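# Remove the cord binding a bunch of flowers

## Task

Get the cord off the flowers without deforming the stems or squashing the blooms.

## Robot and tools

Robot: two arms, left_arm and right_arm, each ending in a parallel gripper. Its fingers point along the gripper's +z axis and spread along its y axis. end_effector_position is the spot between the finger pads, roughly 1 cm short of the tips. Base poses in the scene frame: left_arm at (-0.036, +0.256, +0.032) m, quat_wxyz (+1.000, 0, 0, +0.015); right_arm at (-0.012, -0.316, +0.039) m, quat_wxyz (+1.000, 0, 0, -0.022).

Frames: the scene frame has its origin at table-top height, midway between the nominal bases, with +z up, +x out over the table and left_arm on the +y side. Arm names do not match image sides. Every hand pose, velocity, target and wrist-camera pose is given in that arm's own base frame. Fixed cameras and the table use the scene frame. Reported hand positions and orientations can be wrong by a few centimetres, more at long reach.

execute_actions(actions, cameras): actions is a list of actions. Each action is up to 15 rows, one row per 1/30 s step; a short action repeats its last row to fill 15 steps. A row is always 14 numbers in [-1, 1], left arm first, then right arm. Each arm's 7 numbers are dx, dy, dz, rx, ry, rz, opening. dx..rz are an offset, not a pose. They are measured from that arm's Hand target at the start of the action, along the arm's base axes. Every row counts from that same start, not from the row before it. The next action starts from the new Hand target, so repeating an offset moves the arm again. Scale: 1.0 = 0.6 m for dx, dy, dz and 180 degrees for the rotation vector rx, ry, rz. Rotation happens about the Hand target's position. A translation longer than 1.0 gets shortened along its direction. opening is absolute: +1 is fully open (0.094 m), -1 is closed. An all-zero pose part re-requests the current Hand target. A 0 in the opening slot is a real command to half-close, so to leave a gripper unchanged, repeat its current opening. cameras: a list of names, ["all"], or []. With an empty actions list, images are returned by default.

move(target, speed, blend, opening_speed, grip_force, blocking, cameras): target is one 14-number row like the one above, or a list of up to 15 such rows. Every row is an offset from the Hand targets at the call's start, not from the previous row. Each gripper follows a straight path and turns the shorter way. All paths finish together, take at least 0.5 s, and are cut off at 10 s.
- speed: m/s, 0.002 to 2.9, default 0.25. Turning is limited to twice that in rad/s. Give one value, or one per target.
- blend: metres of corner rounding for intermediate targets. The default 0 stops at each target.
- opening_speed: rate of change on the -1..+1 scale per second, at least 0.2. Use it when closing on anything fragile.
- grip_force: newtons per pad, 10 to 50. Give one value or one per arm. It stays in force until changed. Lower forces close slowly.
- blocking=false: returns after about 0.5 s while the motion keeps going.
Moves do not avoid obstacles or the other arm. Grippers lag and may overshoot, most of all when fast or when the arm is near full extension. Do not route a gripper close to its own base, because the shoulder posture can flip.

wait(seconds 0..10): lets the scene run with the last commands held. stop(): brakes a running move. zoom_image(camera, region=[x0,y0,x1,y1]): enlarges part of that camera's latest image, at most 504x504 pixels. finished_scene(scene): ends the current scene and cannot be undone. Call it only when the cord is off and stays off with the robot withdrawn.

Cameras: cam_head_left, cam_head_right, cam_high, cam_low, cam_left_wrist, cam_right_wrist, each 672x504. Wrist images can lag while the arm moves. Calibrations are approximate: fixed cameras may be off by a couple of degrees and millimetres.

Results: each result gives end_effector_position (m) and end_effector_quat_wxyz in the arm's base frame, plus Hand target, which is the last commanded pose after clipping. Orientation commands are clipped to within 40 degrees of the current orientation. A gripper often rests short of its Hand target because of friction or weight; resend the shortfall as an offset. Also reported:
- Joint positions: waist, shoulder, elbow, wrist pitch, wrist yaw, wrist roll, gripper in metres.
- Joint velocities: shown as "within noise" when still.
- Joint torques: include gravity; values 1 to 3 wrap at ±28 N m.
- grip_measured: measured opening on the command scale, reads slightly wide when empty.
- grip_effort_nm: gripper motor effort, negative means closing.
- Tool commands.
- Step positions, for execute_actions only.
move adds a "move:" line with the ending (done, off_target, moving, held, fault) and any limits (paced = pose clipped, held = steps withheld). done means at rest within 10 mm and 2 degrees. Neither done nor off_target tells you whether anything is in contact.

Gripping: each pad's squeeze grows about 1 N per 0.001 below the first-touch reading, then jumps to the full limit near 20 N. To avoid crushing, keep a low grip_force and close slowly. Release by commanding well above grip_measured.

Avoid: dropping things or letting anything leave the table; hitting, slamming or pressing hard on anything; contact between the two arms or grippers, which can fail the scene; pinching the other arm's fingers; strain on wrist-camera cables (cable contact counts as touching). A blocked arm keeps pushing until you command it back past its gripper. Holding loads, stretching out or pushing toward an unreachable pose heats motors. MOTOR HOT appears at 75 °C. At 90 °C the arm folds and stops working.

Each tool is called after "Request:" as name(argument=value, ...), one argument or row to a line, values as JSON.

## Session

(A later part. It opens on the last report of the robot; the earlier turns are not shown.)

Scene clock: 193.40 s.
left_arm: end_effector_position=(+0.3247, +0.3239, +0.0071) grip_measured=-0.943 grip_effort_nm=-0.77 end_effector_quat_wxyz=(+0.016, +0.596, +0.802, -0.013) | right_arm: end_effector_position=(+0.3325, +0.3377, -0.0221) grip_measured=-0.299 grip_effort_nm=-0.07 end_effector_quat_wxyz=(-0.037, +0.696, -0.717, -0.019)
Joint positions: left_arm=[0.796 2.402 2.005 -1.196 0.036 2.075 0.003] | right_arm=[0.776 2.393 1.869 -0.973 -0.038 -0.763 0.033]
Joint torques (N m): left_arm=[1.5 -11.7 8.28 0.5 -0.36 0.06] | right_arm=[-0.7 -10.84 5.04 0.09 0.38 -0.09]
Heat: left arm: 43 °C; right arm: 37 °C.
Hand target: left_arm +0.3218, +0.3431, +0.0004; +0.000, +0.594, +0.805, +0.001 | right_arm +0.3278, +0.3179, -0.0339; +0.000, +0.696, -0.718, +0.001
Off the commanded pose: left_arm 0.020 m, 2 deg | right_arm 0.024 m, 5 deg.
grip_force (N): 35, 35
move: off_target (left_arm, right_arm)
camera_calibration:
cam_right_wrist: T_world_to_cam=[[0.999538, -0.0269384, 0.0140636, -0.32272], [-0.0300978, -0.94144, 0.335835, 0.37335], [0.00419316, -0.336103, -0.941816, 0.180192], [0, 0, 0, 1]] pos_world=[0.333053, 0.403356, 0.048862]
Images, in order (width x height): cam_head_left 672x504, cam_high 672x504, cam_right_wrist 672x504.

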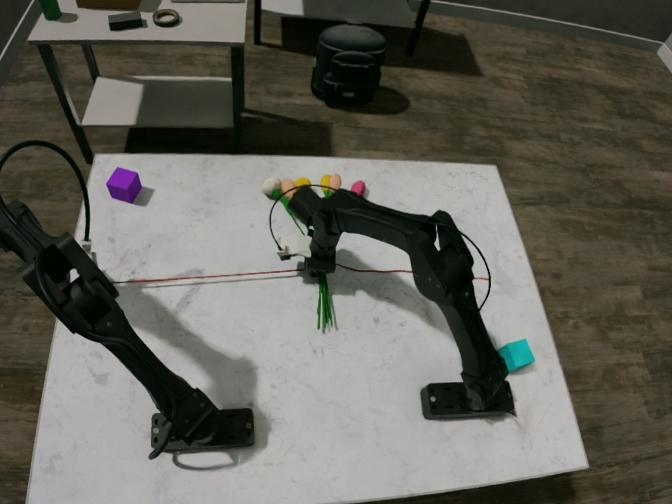

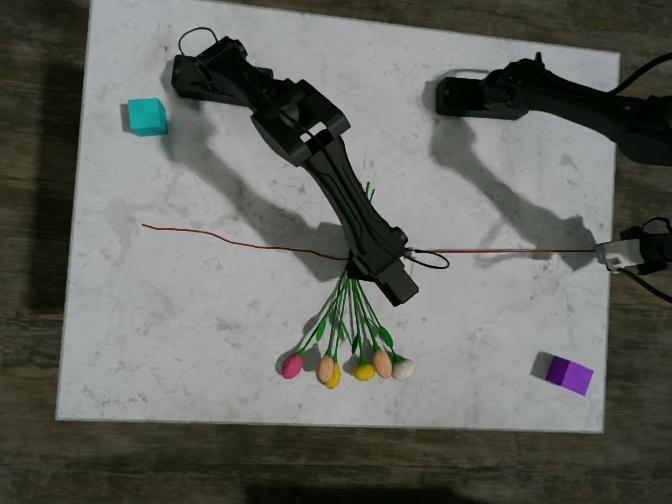

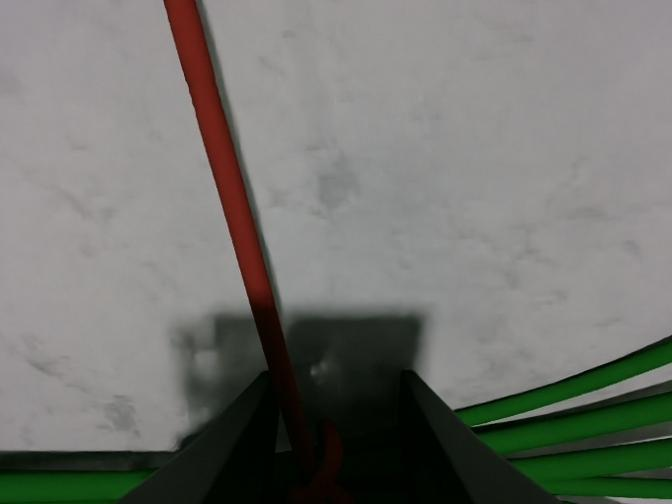

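Request:
move(
  target=[
    [0,-0.075,-0.045,0,0,0,-1,0,0,0,0,0,0,-0.3],
    [0,-0.075,-0.045,0,0,0,-0.5,0,0,0,0,0,0,-0.3],
    [0,-0.075,0.1,0,0,0,-0.5,0,0,0,0,0,0,-0.3],
    [0.01,-0.5,0.1,0,0,0,-0.3,0,0,0,0,0,0,-0.3],
  ],
  speed=[0.08,0.08,0.12,0.2],
  opening_speed=0.5,
  cameras=["cam_high","cam_right_wrist","cam_head_left","cam_left_wrist"],
)

Scene clock: 205.37 s.
left_arm: end_effector_position=(+0.3284, +0.0438, +0.0559) grip_measured=-0.303 grip_effort_nm=0.15 end_effector_quat_wxyz=(-0.010, +0.597, +0.802, -0.005) | right_arm: end_effector_position=(+0.3321, +0.3290, -0.0229) grip_measured=-0.299 grip_effort_nm=-0.07 end_effector_quat_wxyz=(-0.024, +0.696, -0.717, -0.003)
Joint positions: left_arm=[0.125 1.853 1.348 -1.088 -0.008 1.404 0.033] | right_arm=[0.776 2.394 1.869 -0.998 -0.005 -0.765 0.033]
Joint torques (N m): left_arm=[0.09 -11.43 4.67 0.32 0.03 -0.1] | right_arm=[-0.76 -10.65 4.92 0.33 0.11 -0.07]
Heat: left arm: 42 °C; right arm: 37 °C.
Hand target: left_arm +0.3278, +0.0431, +0.0604; -0.001, +0.594, +0.805, +0.001 | right_arm +0.3278, +0.3179, -0.0340; +0.000, +0.696, -0.718, +0.001
Off the commanded pose: left_arm 0.005 m, 1 deg | right_arm 0.016 m, 3 deg.
grip_force (N): 35, 35
move: off_target (right_arm)
camera_calibration:
cam_left_wrist: T_world_to_cam=[[-0.960056, -0.278241, 0.0295597, 0.325392], [-0.23954, 0.871897, 0.427102, 0.0558168], [-0.14461, 0.402961, -0.90372, 0.170768], [0, 0, 0, 1]] pos_world=[0.35046, -0.0269422, 0.120869]
cam_right_wrist: T_world_to_cam=[[0.999449, -0.0266774, 0.0197648, -0.322457], [-0.0321416, -0.926632, 0.374594, 0.362125], [0.00832147, -0.375023, -0.926978, 0.188249], [0, 0, 0, 1]] pos_world=[0.332352, 0.397552, 0.0452257]
Images, in order (width x height): cam_head_left 672x504, cam_high 672x504, cam_left_wrist 672x504, cam_right_wrist 672x504.

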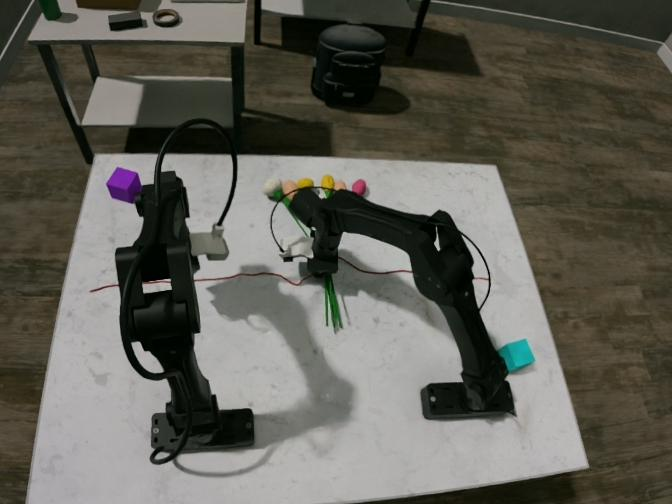

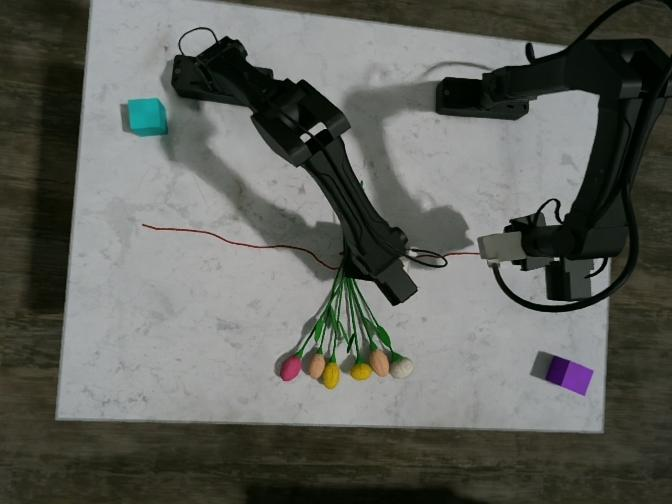

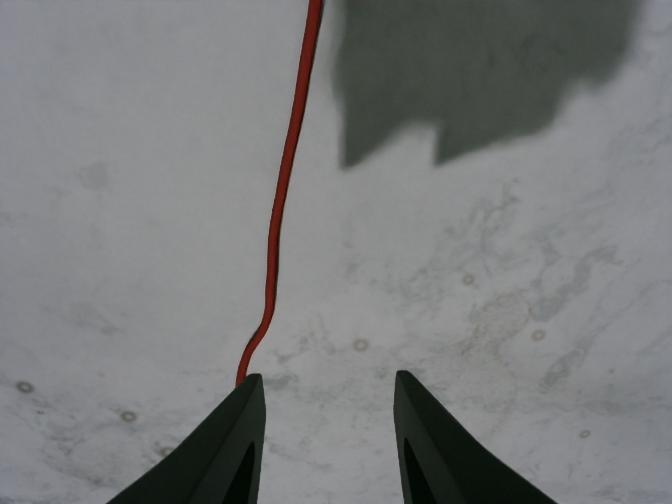

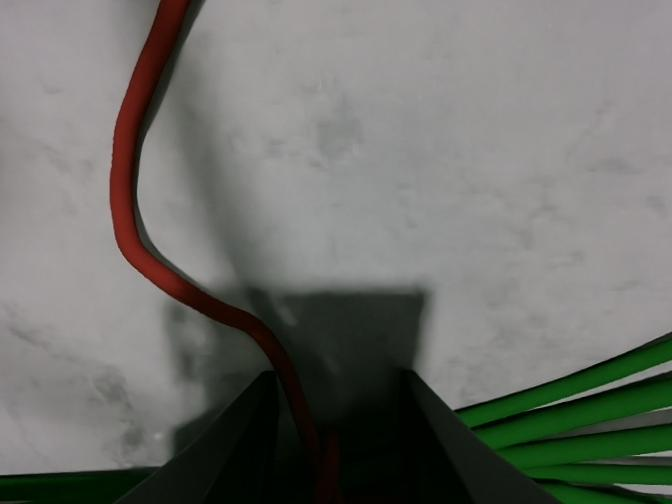

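Request:
move(
  target=[
    [0.038,-0.012,-0.08,0,0,0,-0.2,0,0,0,0,0,0,-0.3],
    [0.038,-0.012,-0.147,0,0,0,-0.2,0,0,0,0,0,0,-0.3],
  ],
  speed=[0.12,0.05],
  blend=0.01,
  cameras=["cam_left_wrist"],
)

Scene clock: 212.83 s.
left_arm: end_effector_position=(+0.3549, +0.0397, -0.0177) grip_measured=-0.203 grip_effort_nm=0.15 end_effector_quat_wxyz=(+0.006, +0.593, +0.805, +0.010) | right_arm: end_effector_position=(+0.3321, +0.3290, -0.0229) grip_measured=-0.299 grip_effort_nm=-0.06 end_effector_quat_wxyz=(-0.024, +0.696, -0.717, -0.003)
Joint positions: left_arm=[0.105 2.011 1.254 -0.791 -0.008 1.376 0.037] | right_arm=[0.776 2.394 1.869 -0.998 -0.005 -0.765 0.033]
Joint torques (N m): left_arm=[-0.65 -8.47 4.49 0.46 0.03 -0.07] | right_arm=[-0.72 -10.66 5.09 0.34 0.05 -0.08]
Heat: left arm: 42 °C; right arm: 37 °C.
Hand target: left_arm +0.3507, +0.0358, -0.0278; +0.000, +0.594, +0.805, +0.001 | right_arm +0.3278, +0.3179, -0.0340; +0.000, +0.696, -0.718, +0.001
Off the commanded pose: left_arm 0.012 m, 1 deg | right_arm 0.016 m, 3 deg.
grip_force (N): 35, 35
move: off_target (left_arm, right_arm)
camera_calibration:
cam_left_wrist: T_world_to_cam=[[-0.958134, -0.285978, -0.0139629, 0.350809], [-0.265121, 0.867726, 0.420431, 0.106367], [-0.108118, 0.406531, -0.907217, 0.0965994], [0, 0, 0, 1]] pos_world=[0.374767, -0.0312446, 0.0478149]
Images, in order (width x height): cam_left_wrist 672x504.

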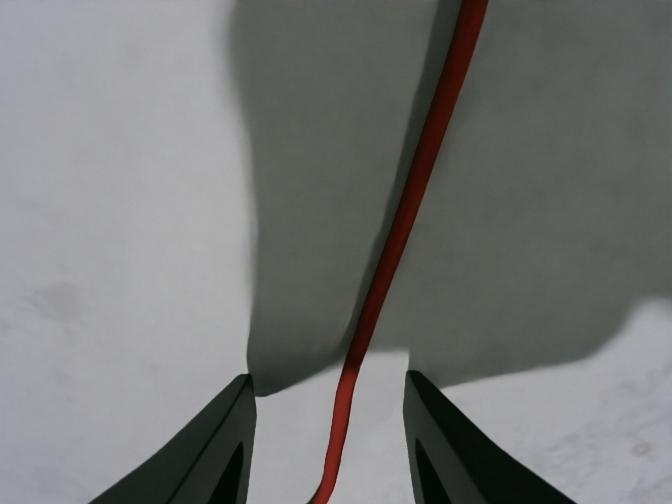

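Request:
move(
  target=[
    [0,0,0,0,0,0,-1,0,0,0,0,0,0,-0.3],
    [-0.0,0.1,0.03,0,0,0,-1,0,0,0,0,0,0,-0.3],
    [-0.04,0.48,0.045,0,0,0,-1,0,0,0,0,0,0,-0.3],
  ],
  speed=[0.08,0.06,0.08],
  blend=[0,0.02,0],
  cameras=["cam_high","cam_right_wrist","cam_head_left"],
)

Scene clock: 221.97 s.
left_arm: end_effector_position=(+0.3294, +0.3264, +0.0081) grip_measured=-0.989 grip_effort_nm=-0.61 end_effector_quat_wxyz=(+0.000, +0.590, +0.807, +0.020) | right_arm: end_effector_position=(+0.3321, +0.3290, -0.0229) grip_measured=-0.299 grip_effort_nm=-0.07 end_effector_quat_wxyz=(-0.024, +0.696, -0.717, -0.003)
Joint positions: left_arm=[0.776 2.354 1.925 -1.103 -0.006 2.039 0.001] | right_arm=[0.776 2.394 1.869 -0.998 -0.005 -0.765 0.033]
Joint torques (N m): left_arm=[-0.06 -11.18 7.77 0.05 0.07 0.1] | right_arm=[-0.73 -10.77 5.01 0.32 0.09 -0.07]
Heat: left arm: 42 °C; right arm: 37 °C.
Hand target: left_arm +0.3267, +0.3238, -0.0007; +0.000, +0.594, +0.805, +0.001 | right_arm +0.3278, +0.3179, -0.0340; +0.000, +0.696, -0.718, +0.001
Off the commanded pose: left_arm 0.010 m, 2 deg | right_arm 0.016 m, 3 deg.
grip_force (N): 35, 35
move: off_target (right_arm)
camera_calibration:
cam_right_wrist: T_world_to_cam=[[0.999449, -0.0266774, 0.0197648, -0.322457], [-0.0321416, -0.926632, 0.374594, 0.362125], [0.00832147, -0.375023, -0.926978, 0.188249], [0, 0, 0, 1]] pos_world=[0.332352, 0.397552, 0.0452257]
Images, in order (width x height): cam_head_left 672x504, cam_high 672x504, cam_right_wrist 672x504.

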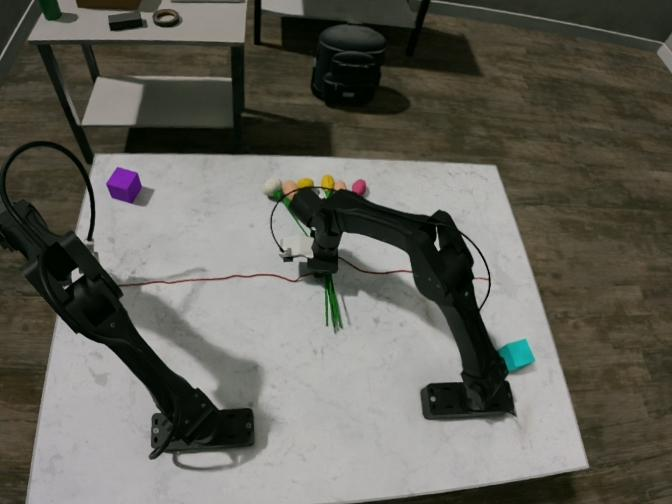

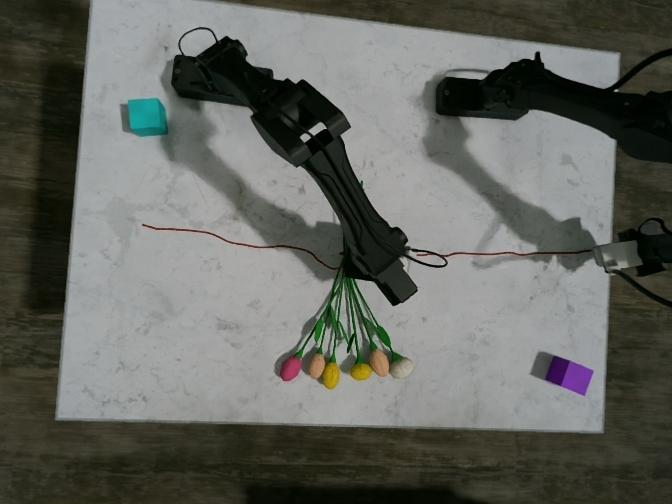

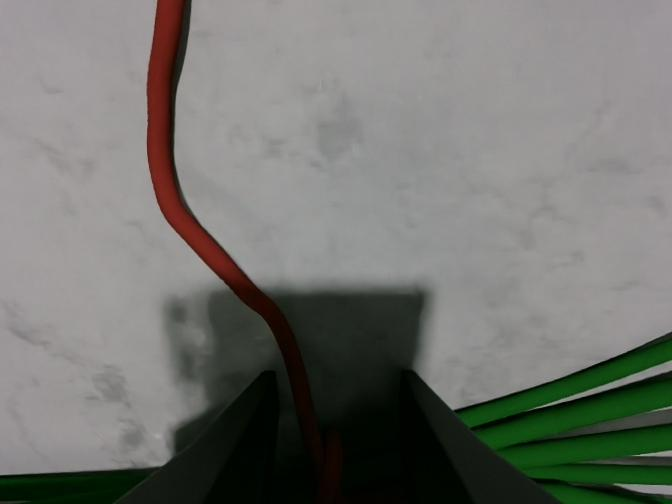

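Request:
execute_actions(
  actions=[],
  cameras=["cam_left_wrist"],
)

Scene clock: 224.13 s.
left_arm: end_effector_position=(+0.3293, +0.3263, +0.0081) grip_measured=-0.989 grip_effort_nm=-0.61 end_effector_quat_wxyz=(+0.000, +0.590, +0.807, +0.020) | right_arm: end_effector_position=(+0.3321, +0.3290, -0.0229) grip_measured=-0.299 grip_effort_nm=-0.06 end_effector_quat_wxyz=(-0.024, +0.696, -0.717, -0.003)
Joint positions: left_arm=[0.776 2.354 1.925 -1.103 -0.006 2.039 0.001] | right_arm=[0.776 2.394 1.869 -0.998 -0.005 -0.765 0.033]
Joint velocities: within noise
Joint torques (N m): left_arm=[0.1 -11.21 7.76 0.08 0.05 0.09] | right_arm=[-0.79 -10.58 5.01 0.34 0.11 -0.09]
Heat: left arm: 42 °C; right arm: 37 °C.
Hand target: left_arm +0.3267, +0.3238, -0.0008; +0.000, +0.594, +0.805, +0.001 | right_arm +0.3278, +0.3179, -0.0340; +0.000, +0.696, -0.718, +0.001
Tool commands: left_gripper/opening=-1.0 right_gripper/opening=-0.3
Off the commanded pose: left_arm 0.010 m, 2 deg | right_arm 0.016 m, 3 deg.
grip_force (N): 35, 35
camera_calibration:
cam_left_wrist: T_world_to_cam=[[-0.955594, -0.293832, -0.0224196, 0.410333], [-0.273533, 0.856127, 0.438436, -0.153539], [-0.109632, 0.425099, -0.898483, -0.00493103], [0, 0, 0, 1]] pos_world=[0.349574, 0.254114, 0.0720859]
Images, in order (width x height): cam_left_wrist 672x504.

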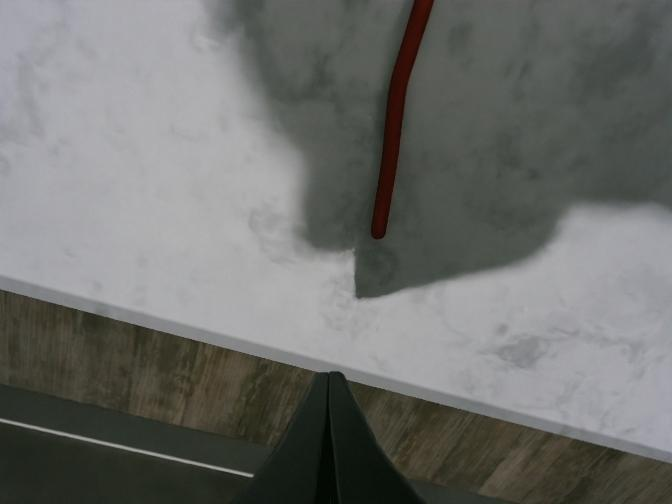

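Request:
move(
  target=[
    [0,0,0.08,0,0,0,-0.2,0,0,0,0,0,0,-0.3],
    [0.04,-0.48,0.08,0,0,0,-0.2,0,0,0,0,0,0,-0.3],
  ],
  speed=[0.12,0.2],
  blend=0.03,
  cameras=["cam_left_wrist"],
)

Scene clock: 229.33 s.
left_arm: end_effector_position=(+0.3509, +0.0358, +0.0416) grip_measured=-0.203 grip_effort_nm=0.15 end_effector_quat_wxyz=(-0.011, +0.598, +0.802, -0.006) | right_arm: end_effector_position=(+0.3321, +0.3290, -0.0229) grip_measured=-0.299 grip_effort_nm=-0.06 end_effector_quat_wxyz=(-0.024, +0.696, -0.717, -0.003)
Joint positions: left_arm=[0.096 1.947 1.417 -1.064 -0.006 1.376 0.037] | right_arm=[0.776 2.394 1.869 -0.998 -0.005 -0.765 0.033]
Joint torques (N m): left_arm=[0.25 -12.36 4.59 0.35 0.01 -0.08] | right_arm=[-0.75 -10.76 4.98 0.32 0.07 -0.08]
Heat: left arm: 42 °C; right arm: 37 °C.
Hand target: left_arm +0.3507, +0.0358, +0.0473; +0.000, +0.594, +0.804, +0.001 | right_arm +0.3278, +0.3179, -0.0340; +0.000, +0.696, -0.718, +0.001
Off the commanded pose: left_arm 0.006 m, 1 deg | right_arm 0.016 m, 3 deg.
grip_force (N): 35, 35
move: off_target (right_arm); blend cut to 0.0239 m at target 1
camera_calibration:
cam_left_wrist: T_world_to_cam=[[-0.96053, -0.276407, 0.0313295, 0.34524], [-0.237252, 0.872808, 0.426517, 0.0734876], [-0.145237, 0.402249, -0.903937, 0.164645], [0, 0, 0, 1]] pos_world=[0.372961, -0.034942, 0.106669]
Images, in order (width x height): cam_left_wrist 672x504.

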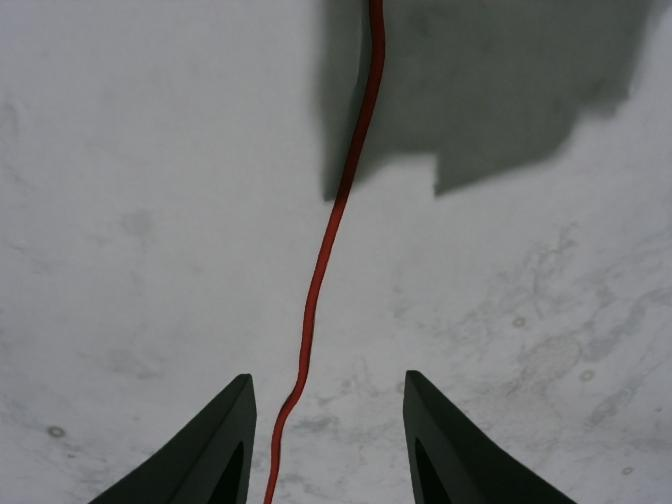

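Request:
move(
  target=[
    [0.007,0,-0.1,0,0,0,-0.2,0,0,0,0,0,0,-0.3],
    [0.007,0,-0.136,0,0,0,-0.2,0,0,0,0,0,0,-0.3],
    [0.007,0,-0.136,0,0,0,-1,0,0,0,0,0,0,-0.3],
  ],
  speed=[0.08,0.04,0.04],
  blend=[0.01,0,0],
  cameras=["cam_left_wrist"],
)

Scene clock: 235.27 s.
left_arm: end_effector_position=(+0.3584, +0.0365, -0.0213) grip_measured=-0.925 grip_effort_nm=-0.72 end_effector_quat_wxyz=(+0.005, +0.597, +0.803, +0.009) | right_arm: end_effector_position=(+0.3321, +0.3290, -0.0229) grip_measured=-0.299 grip_effort_nm=-0.06 end_effector_quat_wxyz=(-0.024, +0.696, -0.717, -0.003)
Joint positions: left_arm=[0.096 2.031 1.268 -0.789 -0.006 1.374 0.004] | right_arm=[0.776 2.394 1.869 -0.998 -0.005 -0.765 0.033]
Joint torques (N m): left_arm=[0.06 -8.27 4.27 0.61 0.03 -0.12] | right_arm=[-0.77 -10.69 4.98 0.32 0.08 -0.05]
Heat: left arm: 41 °C; right arm: 37 °C.
Hand target: left_arm +0.3549, +0.0358, -0.0344; +0.000, +0.594, +0.804, +0.001 | right_arm +0.3278, +0.3179, -0.0340; +0.000, +0.696, -0.718, +0.001
Off the commanded pose: left_arm 0.014 m, 1 deg | right_arm 0.016 m, 3 deg.
grip_force (N): 35, 35
move: off_target (left_arm, right_arm); target 3's new opening was sent with left_arm's hand 0.014 m and 1 deg from that target
camera_calibration:
cam_left_wrist: T_world_to_cam=[[-0.960349, -0.278614, -0.0102217, 0.353736], [-0.257032, 0.870563, 0.41959, 0.108519], [-0.108005, 0.40558, -0.907656, 0.0950047], [0, 0, 0, 1]] pos_world=[0.377863, -0.0344488, 0.0443139]
Images, in order (width x height): cam_left_wrist 672x504.

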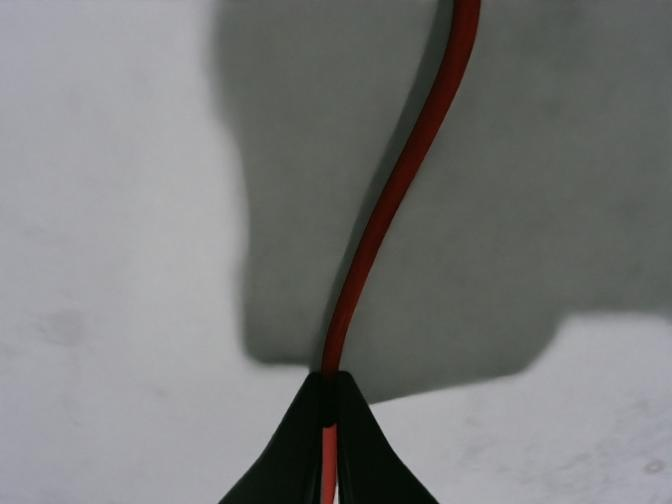

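Request:
move(
  target=[
    [-0.03,0.12,0.15,0,0,0,-1,0,0,0,0,0,0,-0.3],
  ],
  speed=[0.07],
  cameras=["cam_high","cam_right_wrist","cam_head_left","cam_low"],
)

Scene clock: 244.70 s.
left_arm: end_effector_position=(+0.3342, +0.0994, +0.0418) grip_measured=-0.927 grip_effort_nm=-0.76 end_effector_quat_wxyz=(-0.005, +0.595, +0.804, -0.015) | right_arm: end_effector_position=(+0.3316, +0.3295, -0.0229) grip_measured=-0.299 grip_effort_nm=-0.06 end_effector_quat_wxyz=(-0.024, +0.696, -0.717, -0.005)
Joint positions: left_arm=[0.292 1.938 1.406 -1.068 0.011 1.566 0.003] | right_arm=[0.776 2.394 1.869 -0.998 -0.009 -0.765 0.033]
Joint torques (N m): left_arm=[0.99 -12.05 7.64 0.05 -0.12 0.08] | right_arm=[-0.81 -10.67 5.01 0.34 0.13 -0.06]
Heat: left arm: 41 °C; right arm: 37 °C.
Hand target: left_arm +0.3368, +0.1079, +0.0556; +0.000, +0.594, +0.805, +0.001 | right_arm +0.3278, +0.3179, -0.0340; +0.000, +0.696, -0.718, +0.001
Off the commanded pose: left_arm 0.016 m, 2 deg | right_arm 0.016 m, 3 deg.
grip_force (N): 35, 35
move: off_target (left_arm, right_arm)
camera_calibration:
cam_right_wrist: T_world_to_cam=[[0.999503, -0.0265452, 0.017015, -0.322099], [-0.0309723, -0.927654, 0.372153, 0.36245], [0.00590518, -0.372495, -0.928015, 0.188389], [0, 0, 0, 1]] pos_world=[0.332052, 0.397852, 0.0454219]
Images, in order (width x height): cam_head_left 672x504, cam_high 672x504, cam_low 672x504, cam_right_wrist 672x504.

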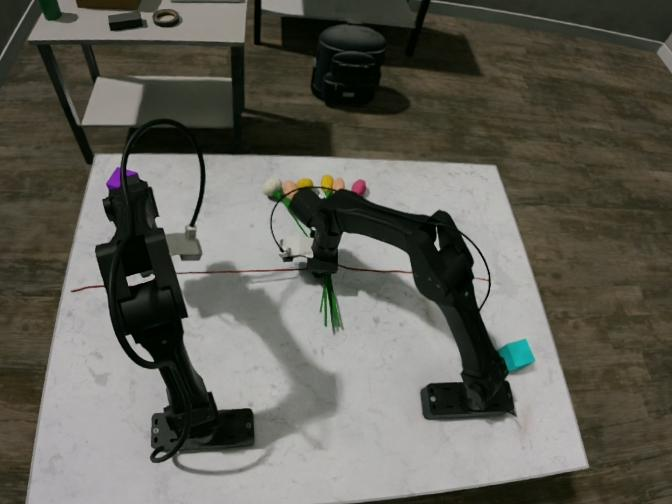

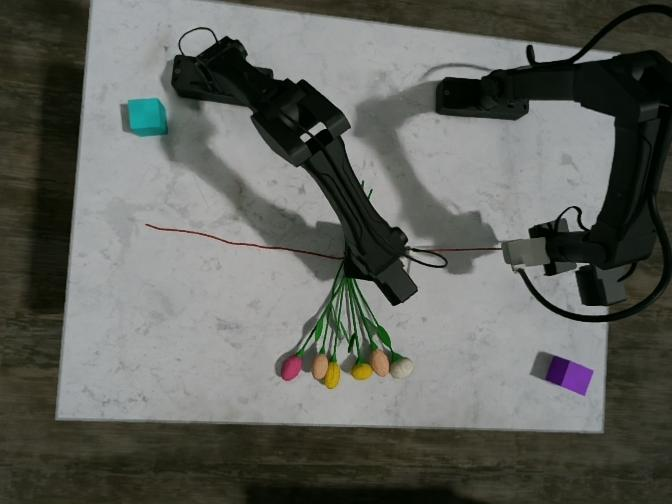

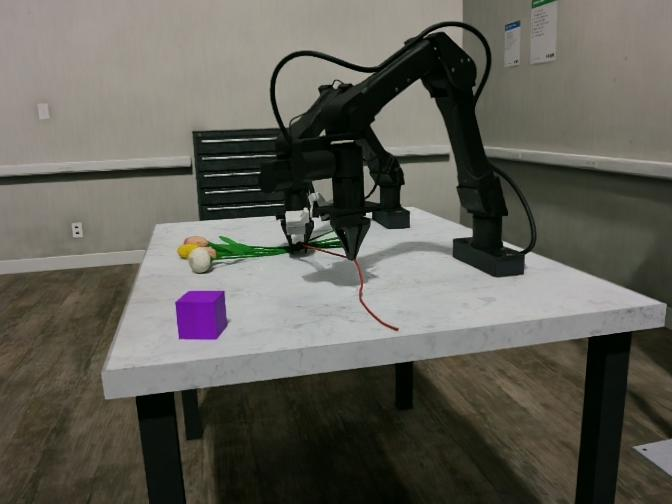

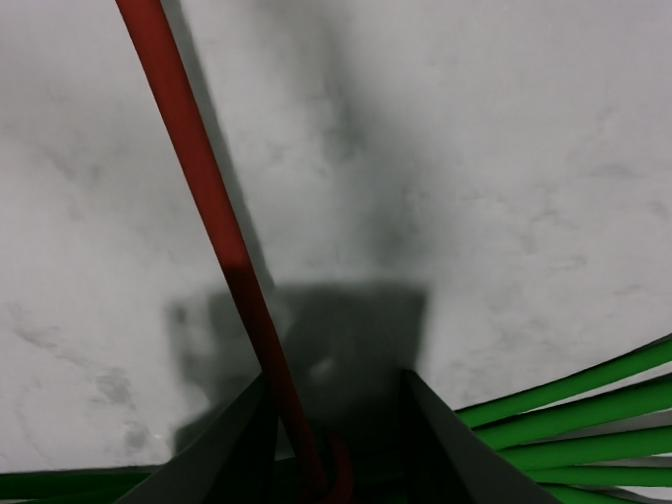

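Request:
move(
  target=[
    [0.067,0.24,0.2,0,0,0,-1,0,0,0,0,0,0,-0.3],
  ],
  speed=[0.07],
  cameras=["cam_high","cam_right_wrist","cam_head_left","cam_low"],
)

Scene clock: 250.37 s.
left_arm: end_effector_position=(+0.3778, +0.2446, +0.1819) grip_measured=-0.927 grip_effort_nm=-0.77 end_effector_quat_wxyz=(+0.035, +0.592, +0.802, +0.075) | right_arm: end_effector_position=(+0.3314, +0.3297, -0.0229) grip_measured=-0.299 grip_effort_nm=-0.06 end_effector_quat_wxyz=(-0.024, +0.696, -0.717, -0.006)
Joint positions: left_arm=[0.577 2.205 2.363 -1.563 0.013 1.848 0.003] | right_arm=[0.776 2.394 1.869 -0.998 -0.011 -0.765 0.033]
Joint torques (N m): left_arm=[0.94 -10.1 7.66 0.55 -0.13 0.08] | right_arm=[-0.83 -10.66 4.94 0.36 0.14 -0.04]
Heat: left arm: 41 °C; right arm: 37 °C.
Hand target: left_arm +0.3771, +0.2519, +0.1756; -0.001, +0.594, +0.805, +0.001 | right_arm +0.3277, +0.3179, -0.0340; +0.000, +0.696, -0.718, +0.001
Off the commanded pose: left_arm 0.010 m, 9 deg | right_arm 0.017 m, 3 deg.
joint sent to its limit (left arm) — joint 4 (wrist pitch), lower limit. The joint targets are off in orientation, not in position.
grip_force (N): 35, 35
move: off_target (left_arm, right_arm)
camera_calibration:
cam_right_wrist: T_world_to_cam=[[0.999523, -0.0264868, 0.0158721, -0.321876], [-0.0304873, -0.928056, 0.37119, 0.362543], [0.0048986, -0.371497, -0.928421, 0.188475], [0, 0, 0, 1]] pos_world=[0.331852, 0.397952, 0.0455204]
Images, in order (width x height): cam_head_left 672x504, cam_high 672x504, cam_low 672x504, cam_right_wrist 672x504.

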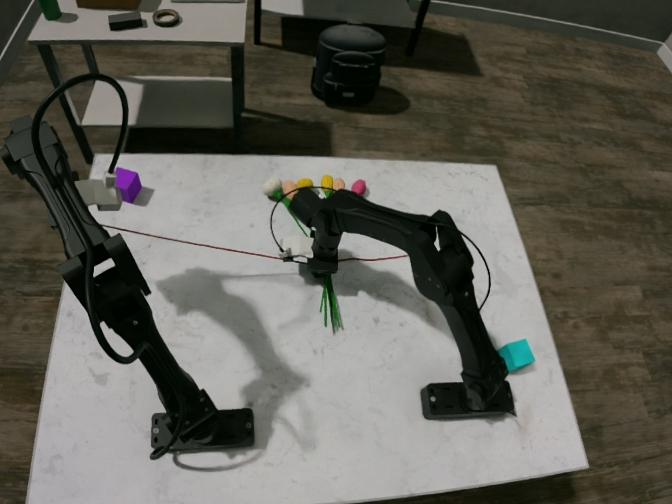

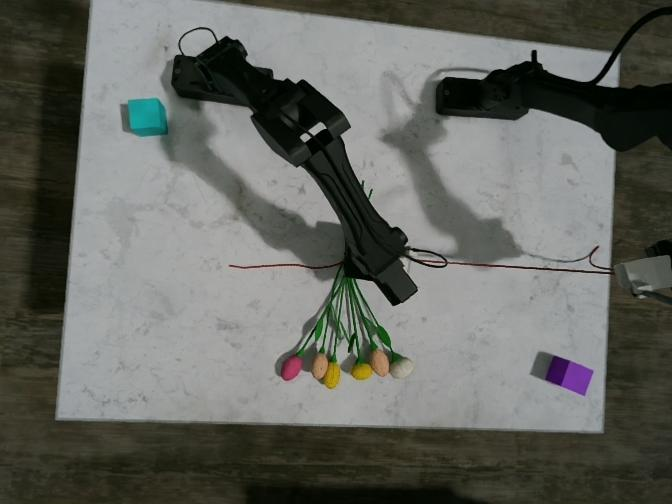

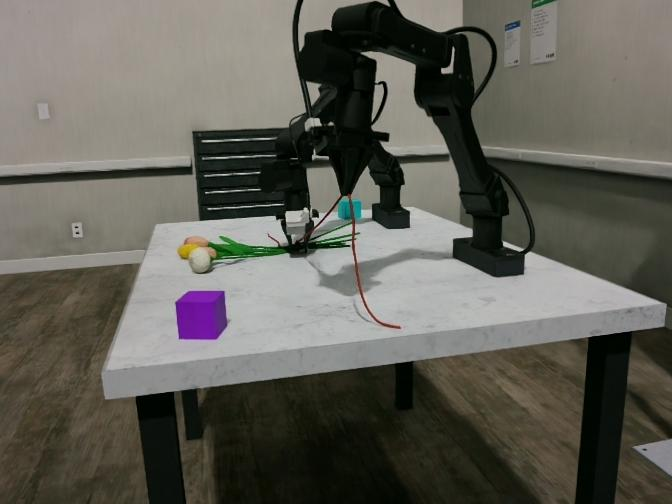

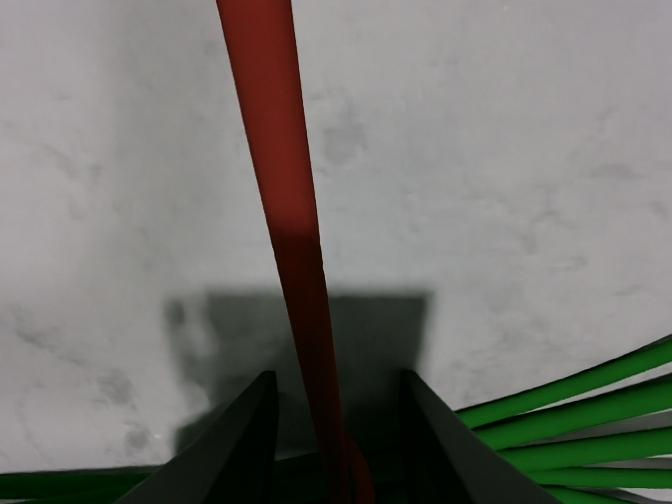

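Request:
move(
  target=[
    [0.0,0.083,0.2,0.091,-0.14,0,-1,0,0,0,0,0,0,-0.3],
  ],
  speed=[0.09],
  cameras=["cam_high","cam_right_wrist","cam_head_left","cam_low"],
)

Scene clock: 256.23 s.
left_arm: end_effector_position=(+0.3803, +0.3000, +0.2867) grip_measured=-0.927 grip_effort_nm=-0.76 end_effector_quat_wxyz=(+0.088, +0.574, +0.778, +0.242) | right_arm: end_effector_position=(+0.3314, +0.3297, -0.0229) grip_measured=-0.299 grip_effort_nm=-0.06 end_effector_quat_wxyz=(-0.024, +0.696, -0.717, -0.006)
Joint positions: left_arm=[0.684 2.205 2.72 -1.566 0.048 1.942 0.003] | right_arm=[0.776 2.394 1.869 -0.998 -0.011 -0.765 0.033]
Joint torques (N m): left_arm=[0.81 -12.27 6.72 1.27 0.09 0.05] | right_arm=[-0.7 -10.74 4.92 0.33 0.11 -0.08]
Heat: left arm: 41 °C; right arm: 37 °C.
Hand target: left_arm +0.3771, +0.3017, +0.2956; +0.091, +0.573, +0.777, +0.244 | right_arm +0.3277, +0.3179, -0.0340; +0.000, +0.696, -0.718, +0.001
Off the commanded pose: left_arm 0.010 m, 0 deg | right_arm 0.017 m, 3 deg.
joint sent to its limit (left arm) — joint 4 (wrist pitch), lower limit. The joint targets still meet the commanded pose.
grip_force (N): 35, 35
move: off_target (right_arm)
camera_calibration:
cam_right_wrist: T_world_to_cam=[[0.999523, -0.0264868, 0.0158721, -0.321876], [-0.0304873, -0.928056, 0.37119, 0.362543], [0.0048986, -0.371497, -0.928421, 0.188475], [0, 0, 0, 1]] pos_world=[0.331852, 0.397952, 0.0455204]
Images, in order (width x height): cam_head_left 672x504, cam_high 672x504, cam_low 672x504, cam_right_wrist 672x504.

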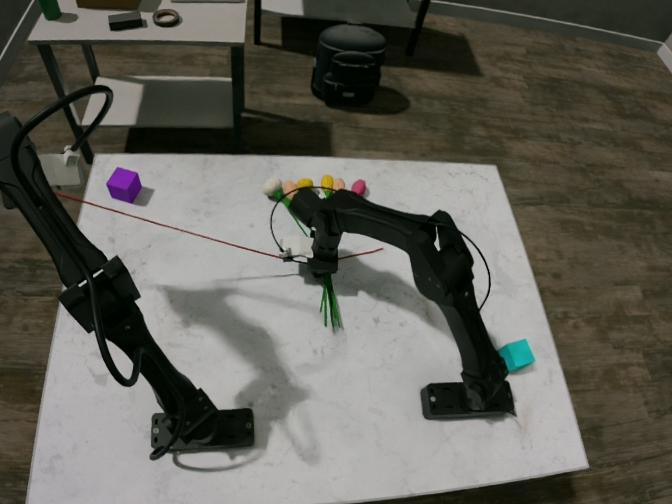

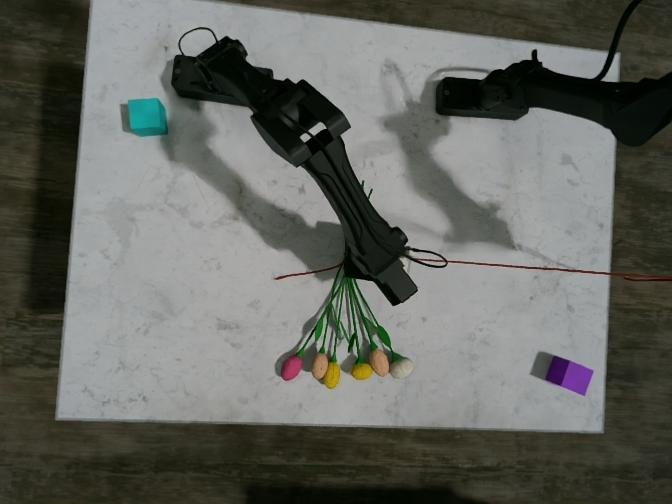

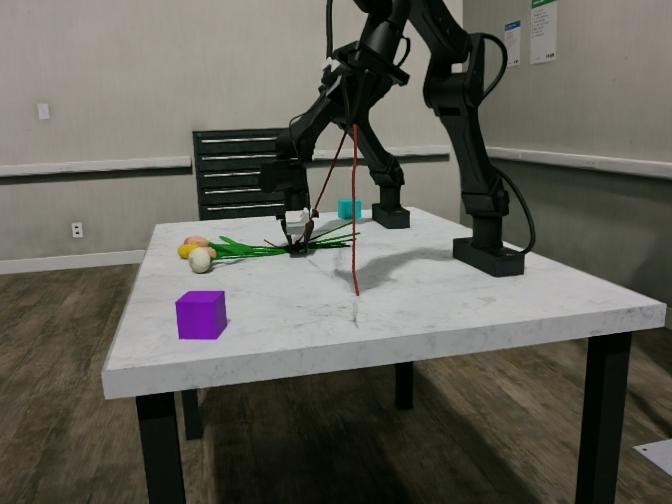

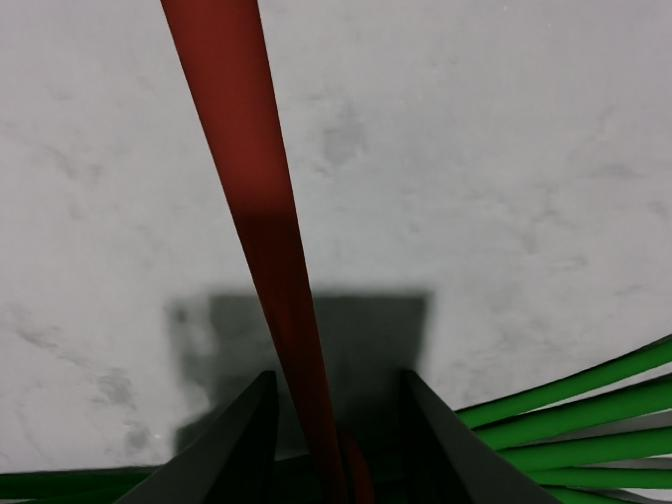

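Request:
move(
  target=[
    [0.02,0.13,0.16,0.06,-0.09,0,-1,0,0,0,0,0,0,-0.3],
  ],
  speed=[0.09],
  cameras=["cam_high","cam_right_wrist","cam_head_right","cam_low"],
)

Scene clock: 260.33 s.
left_arm: end_effector_position=(+0.3891, +0.3716, +0.3801) grip_measured=-0.927 grip_effort_nm=-0.76 end_effector_quat_wxyz=(+0.155, +0.525, +0.717, +0.432) | right_arm: end_effector_position=(+0.3314, +0.3297, -0.0229) grip_measured=-0.299 grip_effort_nm=-0.06 end_effector_quat_wxyz=(-0.024, +0.696, -0.717, -0.006)
Joint positions: left_arm=[0.823 2.207 2.85 -1.272 0.186 1.992 0.003] | right_arm=[0.776 2.394 1.869 -0.998 -0.011 -0.765 0.033]
Joint torques (N m): left_arm=[0.83 -11.33 6.42 2.42 0.08 0] | right_arm=[-0.69 -10.73 4.97 0.37 0.14 -0.05]
Heat: left arm: 41 °C; right arm: 37 °C.
Hand target: left_arm +0.3891, +0.3798, +0.3915; +0.145, +0.539, +0.730, +0.394 | right_arm +0.3277, +0.3179, -0.0340; +0.000, +0.696, -0.718, +0.001
Off the commanded pose: left_arm 0.014 m, 5 deg | right_arm 0.017 m, 3 deg.
elbow stopped short (left arm): the move would have taken joint 3 (elbow) straighter than the controller allows.
grip_force (N): 35, 35
move: off_target (left_arm, right_arm)
camera_calibration:
cam_right_wrist: T_world_to_cam=[[0.999523, -0.0264868, 0.0158721, -0.321876], [-0.0304873, -0.928056, 0.37119, 0.362543], [0.0048986, -0.371497, -0.928421, 0.188475], [0, 0, 0, 1]] pos_world=[0.331852, 0.397952, 0.0455204]
Images, in order (width x height): cam_head_right 672x504, cam_high 672x504, cam_low 672x504, cam_right_wrist 672x504.

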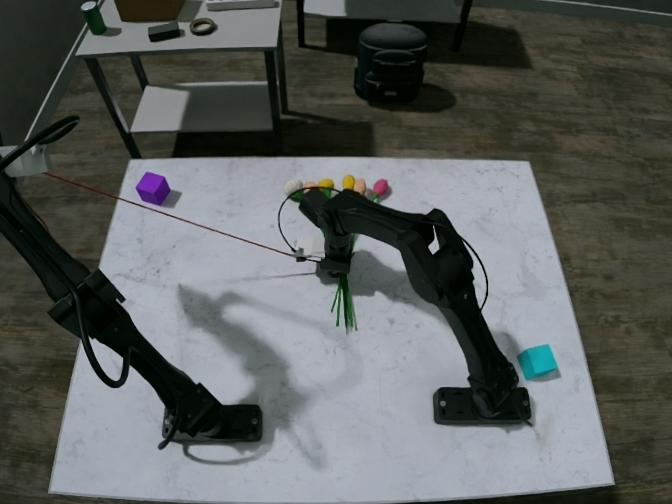

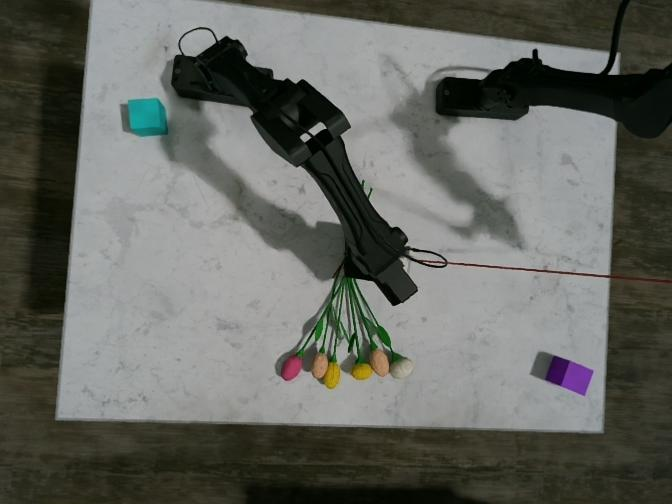

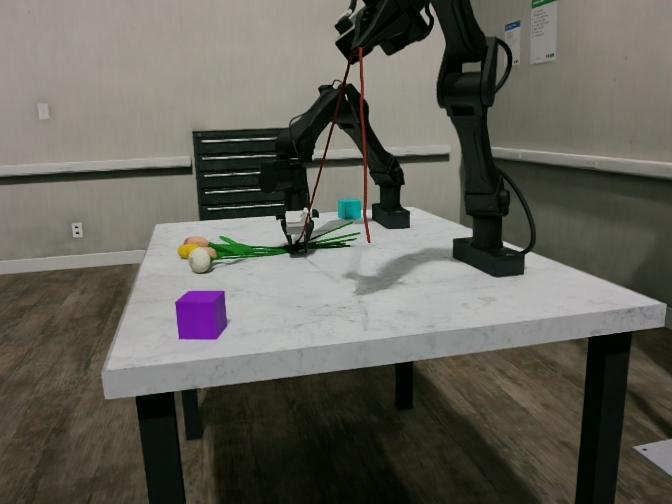

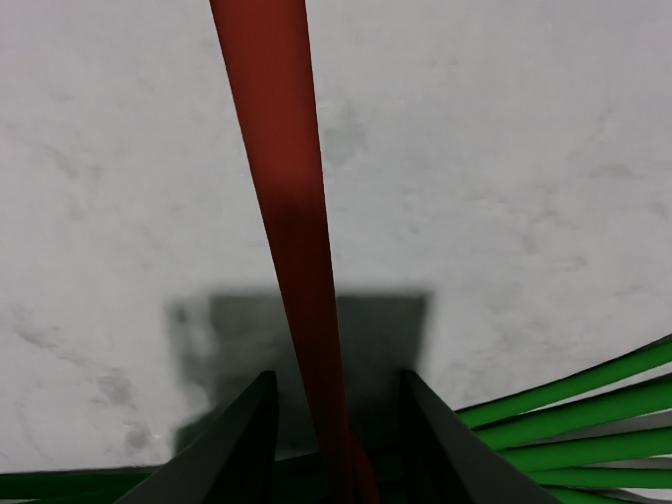

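Request:
move(
  target=[
    [0,0,0,0,0,0,-1,0,0.058,0.05,0,0,0,-0.3],
    [0,0,0,0,0,0,-1,0,0.058,0.05,0,0,0,-1],
  ],
  speed=[0.05,0.05],
  cameras=["cam_high","cam_right_wrist","cam_low"],
)

Scene clock: 271.73 s.
left_arm: end_effector_position=(+0.3922, +0.3747, +0.3865) grip_measured=-0.927 grip_effort_nm=-0.77 end_effector_quat_wxyz=(+0.157, +0.522, +0.710, +0.446) | right_arm: end_effector_position=(+0.3267, +0.3488, -0.0048) grip_measured=-0.893 grip_effort_nm=-0.71 end_effector_quat_wxyz=(+0.001, +0.696, -0.718, -0.001)
Joint positions: left_arm=[0.823 2.207 2.85 -1.241 0.187 1.992 0.003] | right_arm=[0.815 2.482 2.104 -1.194 -0.002 -0.725 0.005]
Joint torques (N m): left_arm=[0.84 -11.38 6.48 2.1 0.03 0.01] | right_arm=[0.32 -11.73 8.08 0.33 0.06 0.03]
Heat: left arm: 41 °C; right arm: 37 °C.
Hand target: left_arm +0.3891, +0.3798, +0.3915; +0.145, +0.539, +0.730, +0.394 | right_arm +0.3279, +0.3526, -0.0039; +0.000, +0.696, -0.718, +0.001
Off the commanded pose: left_arm 0.008 m, 7 deg | right_arm 0.004 m, 0 deg.
elbow stopped short (left arm): the move would have taken joint 3 (elbow) straighter than the controller allows.
grip_force (N): 35, 35
move: off_target (left_arm)
camera_calibration:
cam_right_wrist: T_world_to_cam=[[0.999546, -0.0277766, -0.0116889, -0.316728], [-0.0205536, -0.912012, 0.409649, 0.364815], [-0.022039, -0.409222, -0.912168, 0.234426], [0, 0, 0, 1]] pos_world=[0.329249, 0.419851, 0.0606882]
Images, in order (width x height): cam_high 672x504, cam_low 672x504, cam_right_wrist 672x504.

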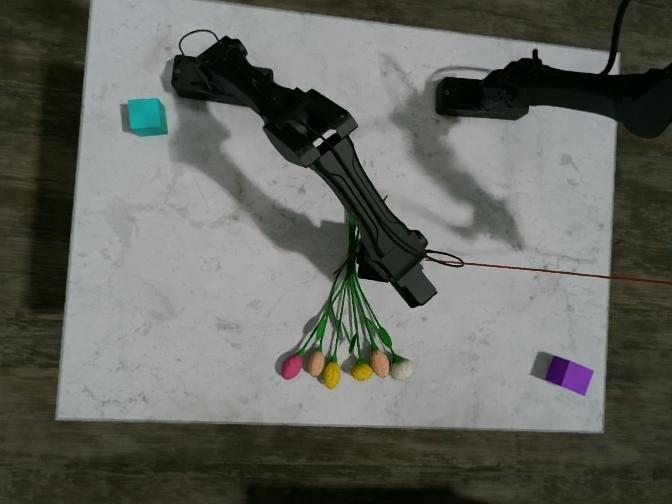

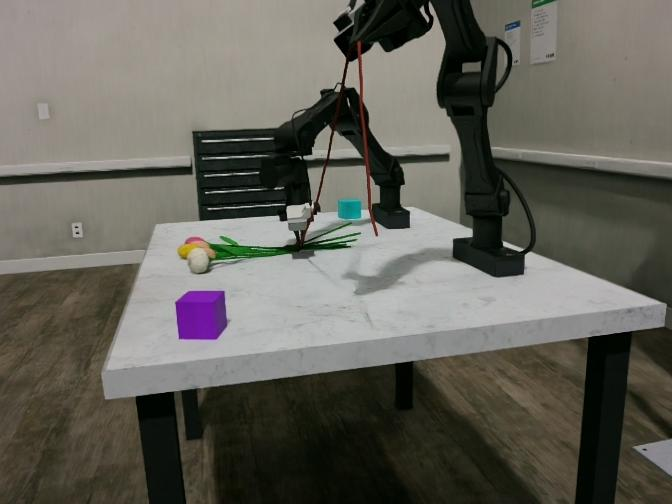

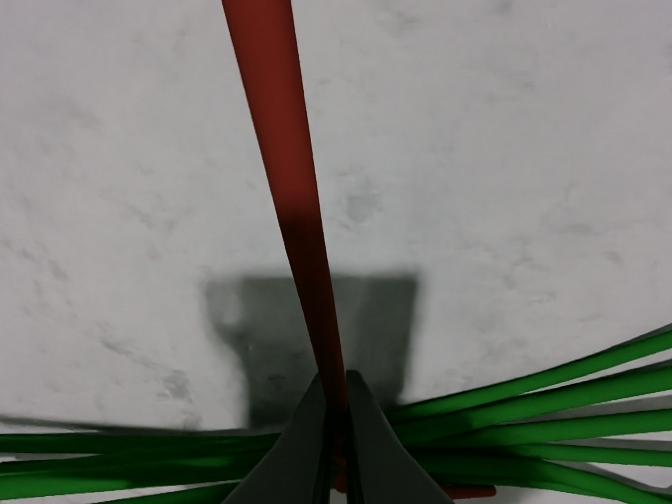

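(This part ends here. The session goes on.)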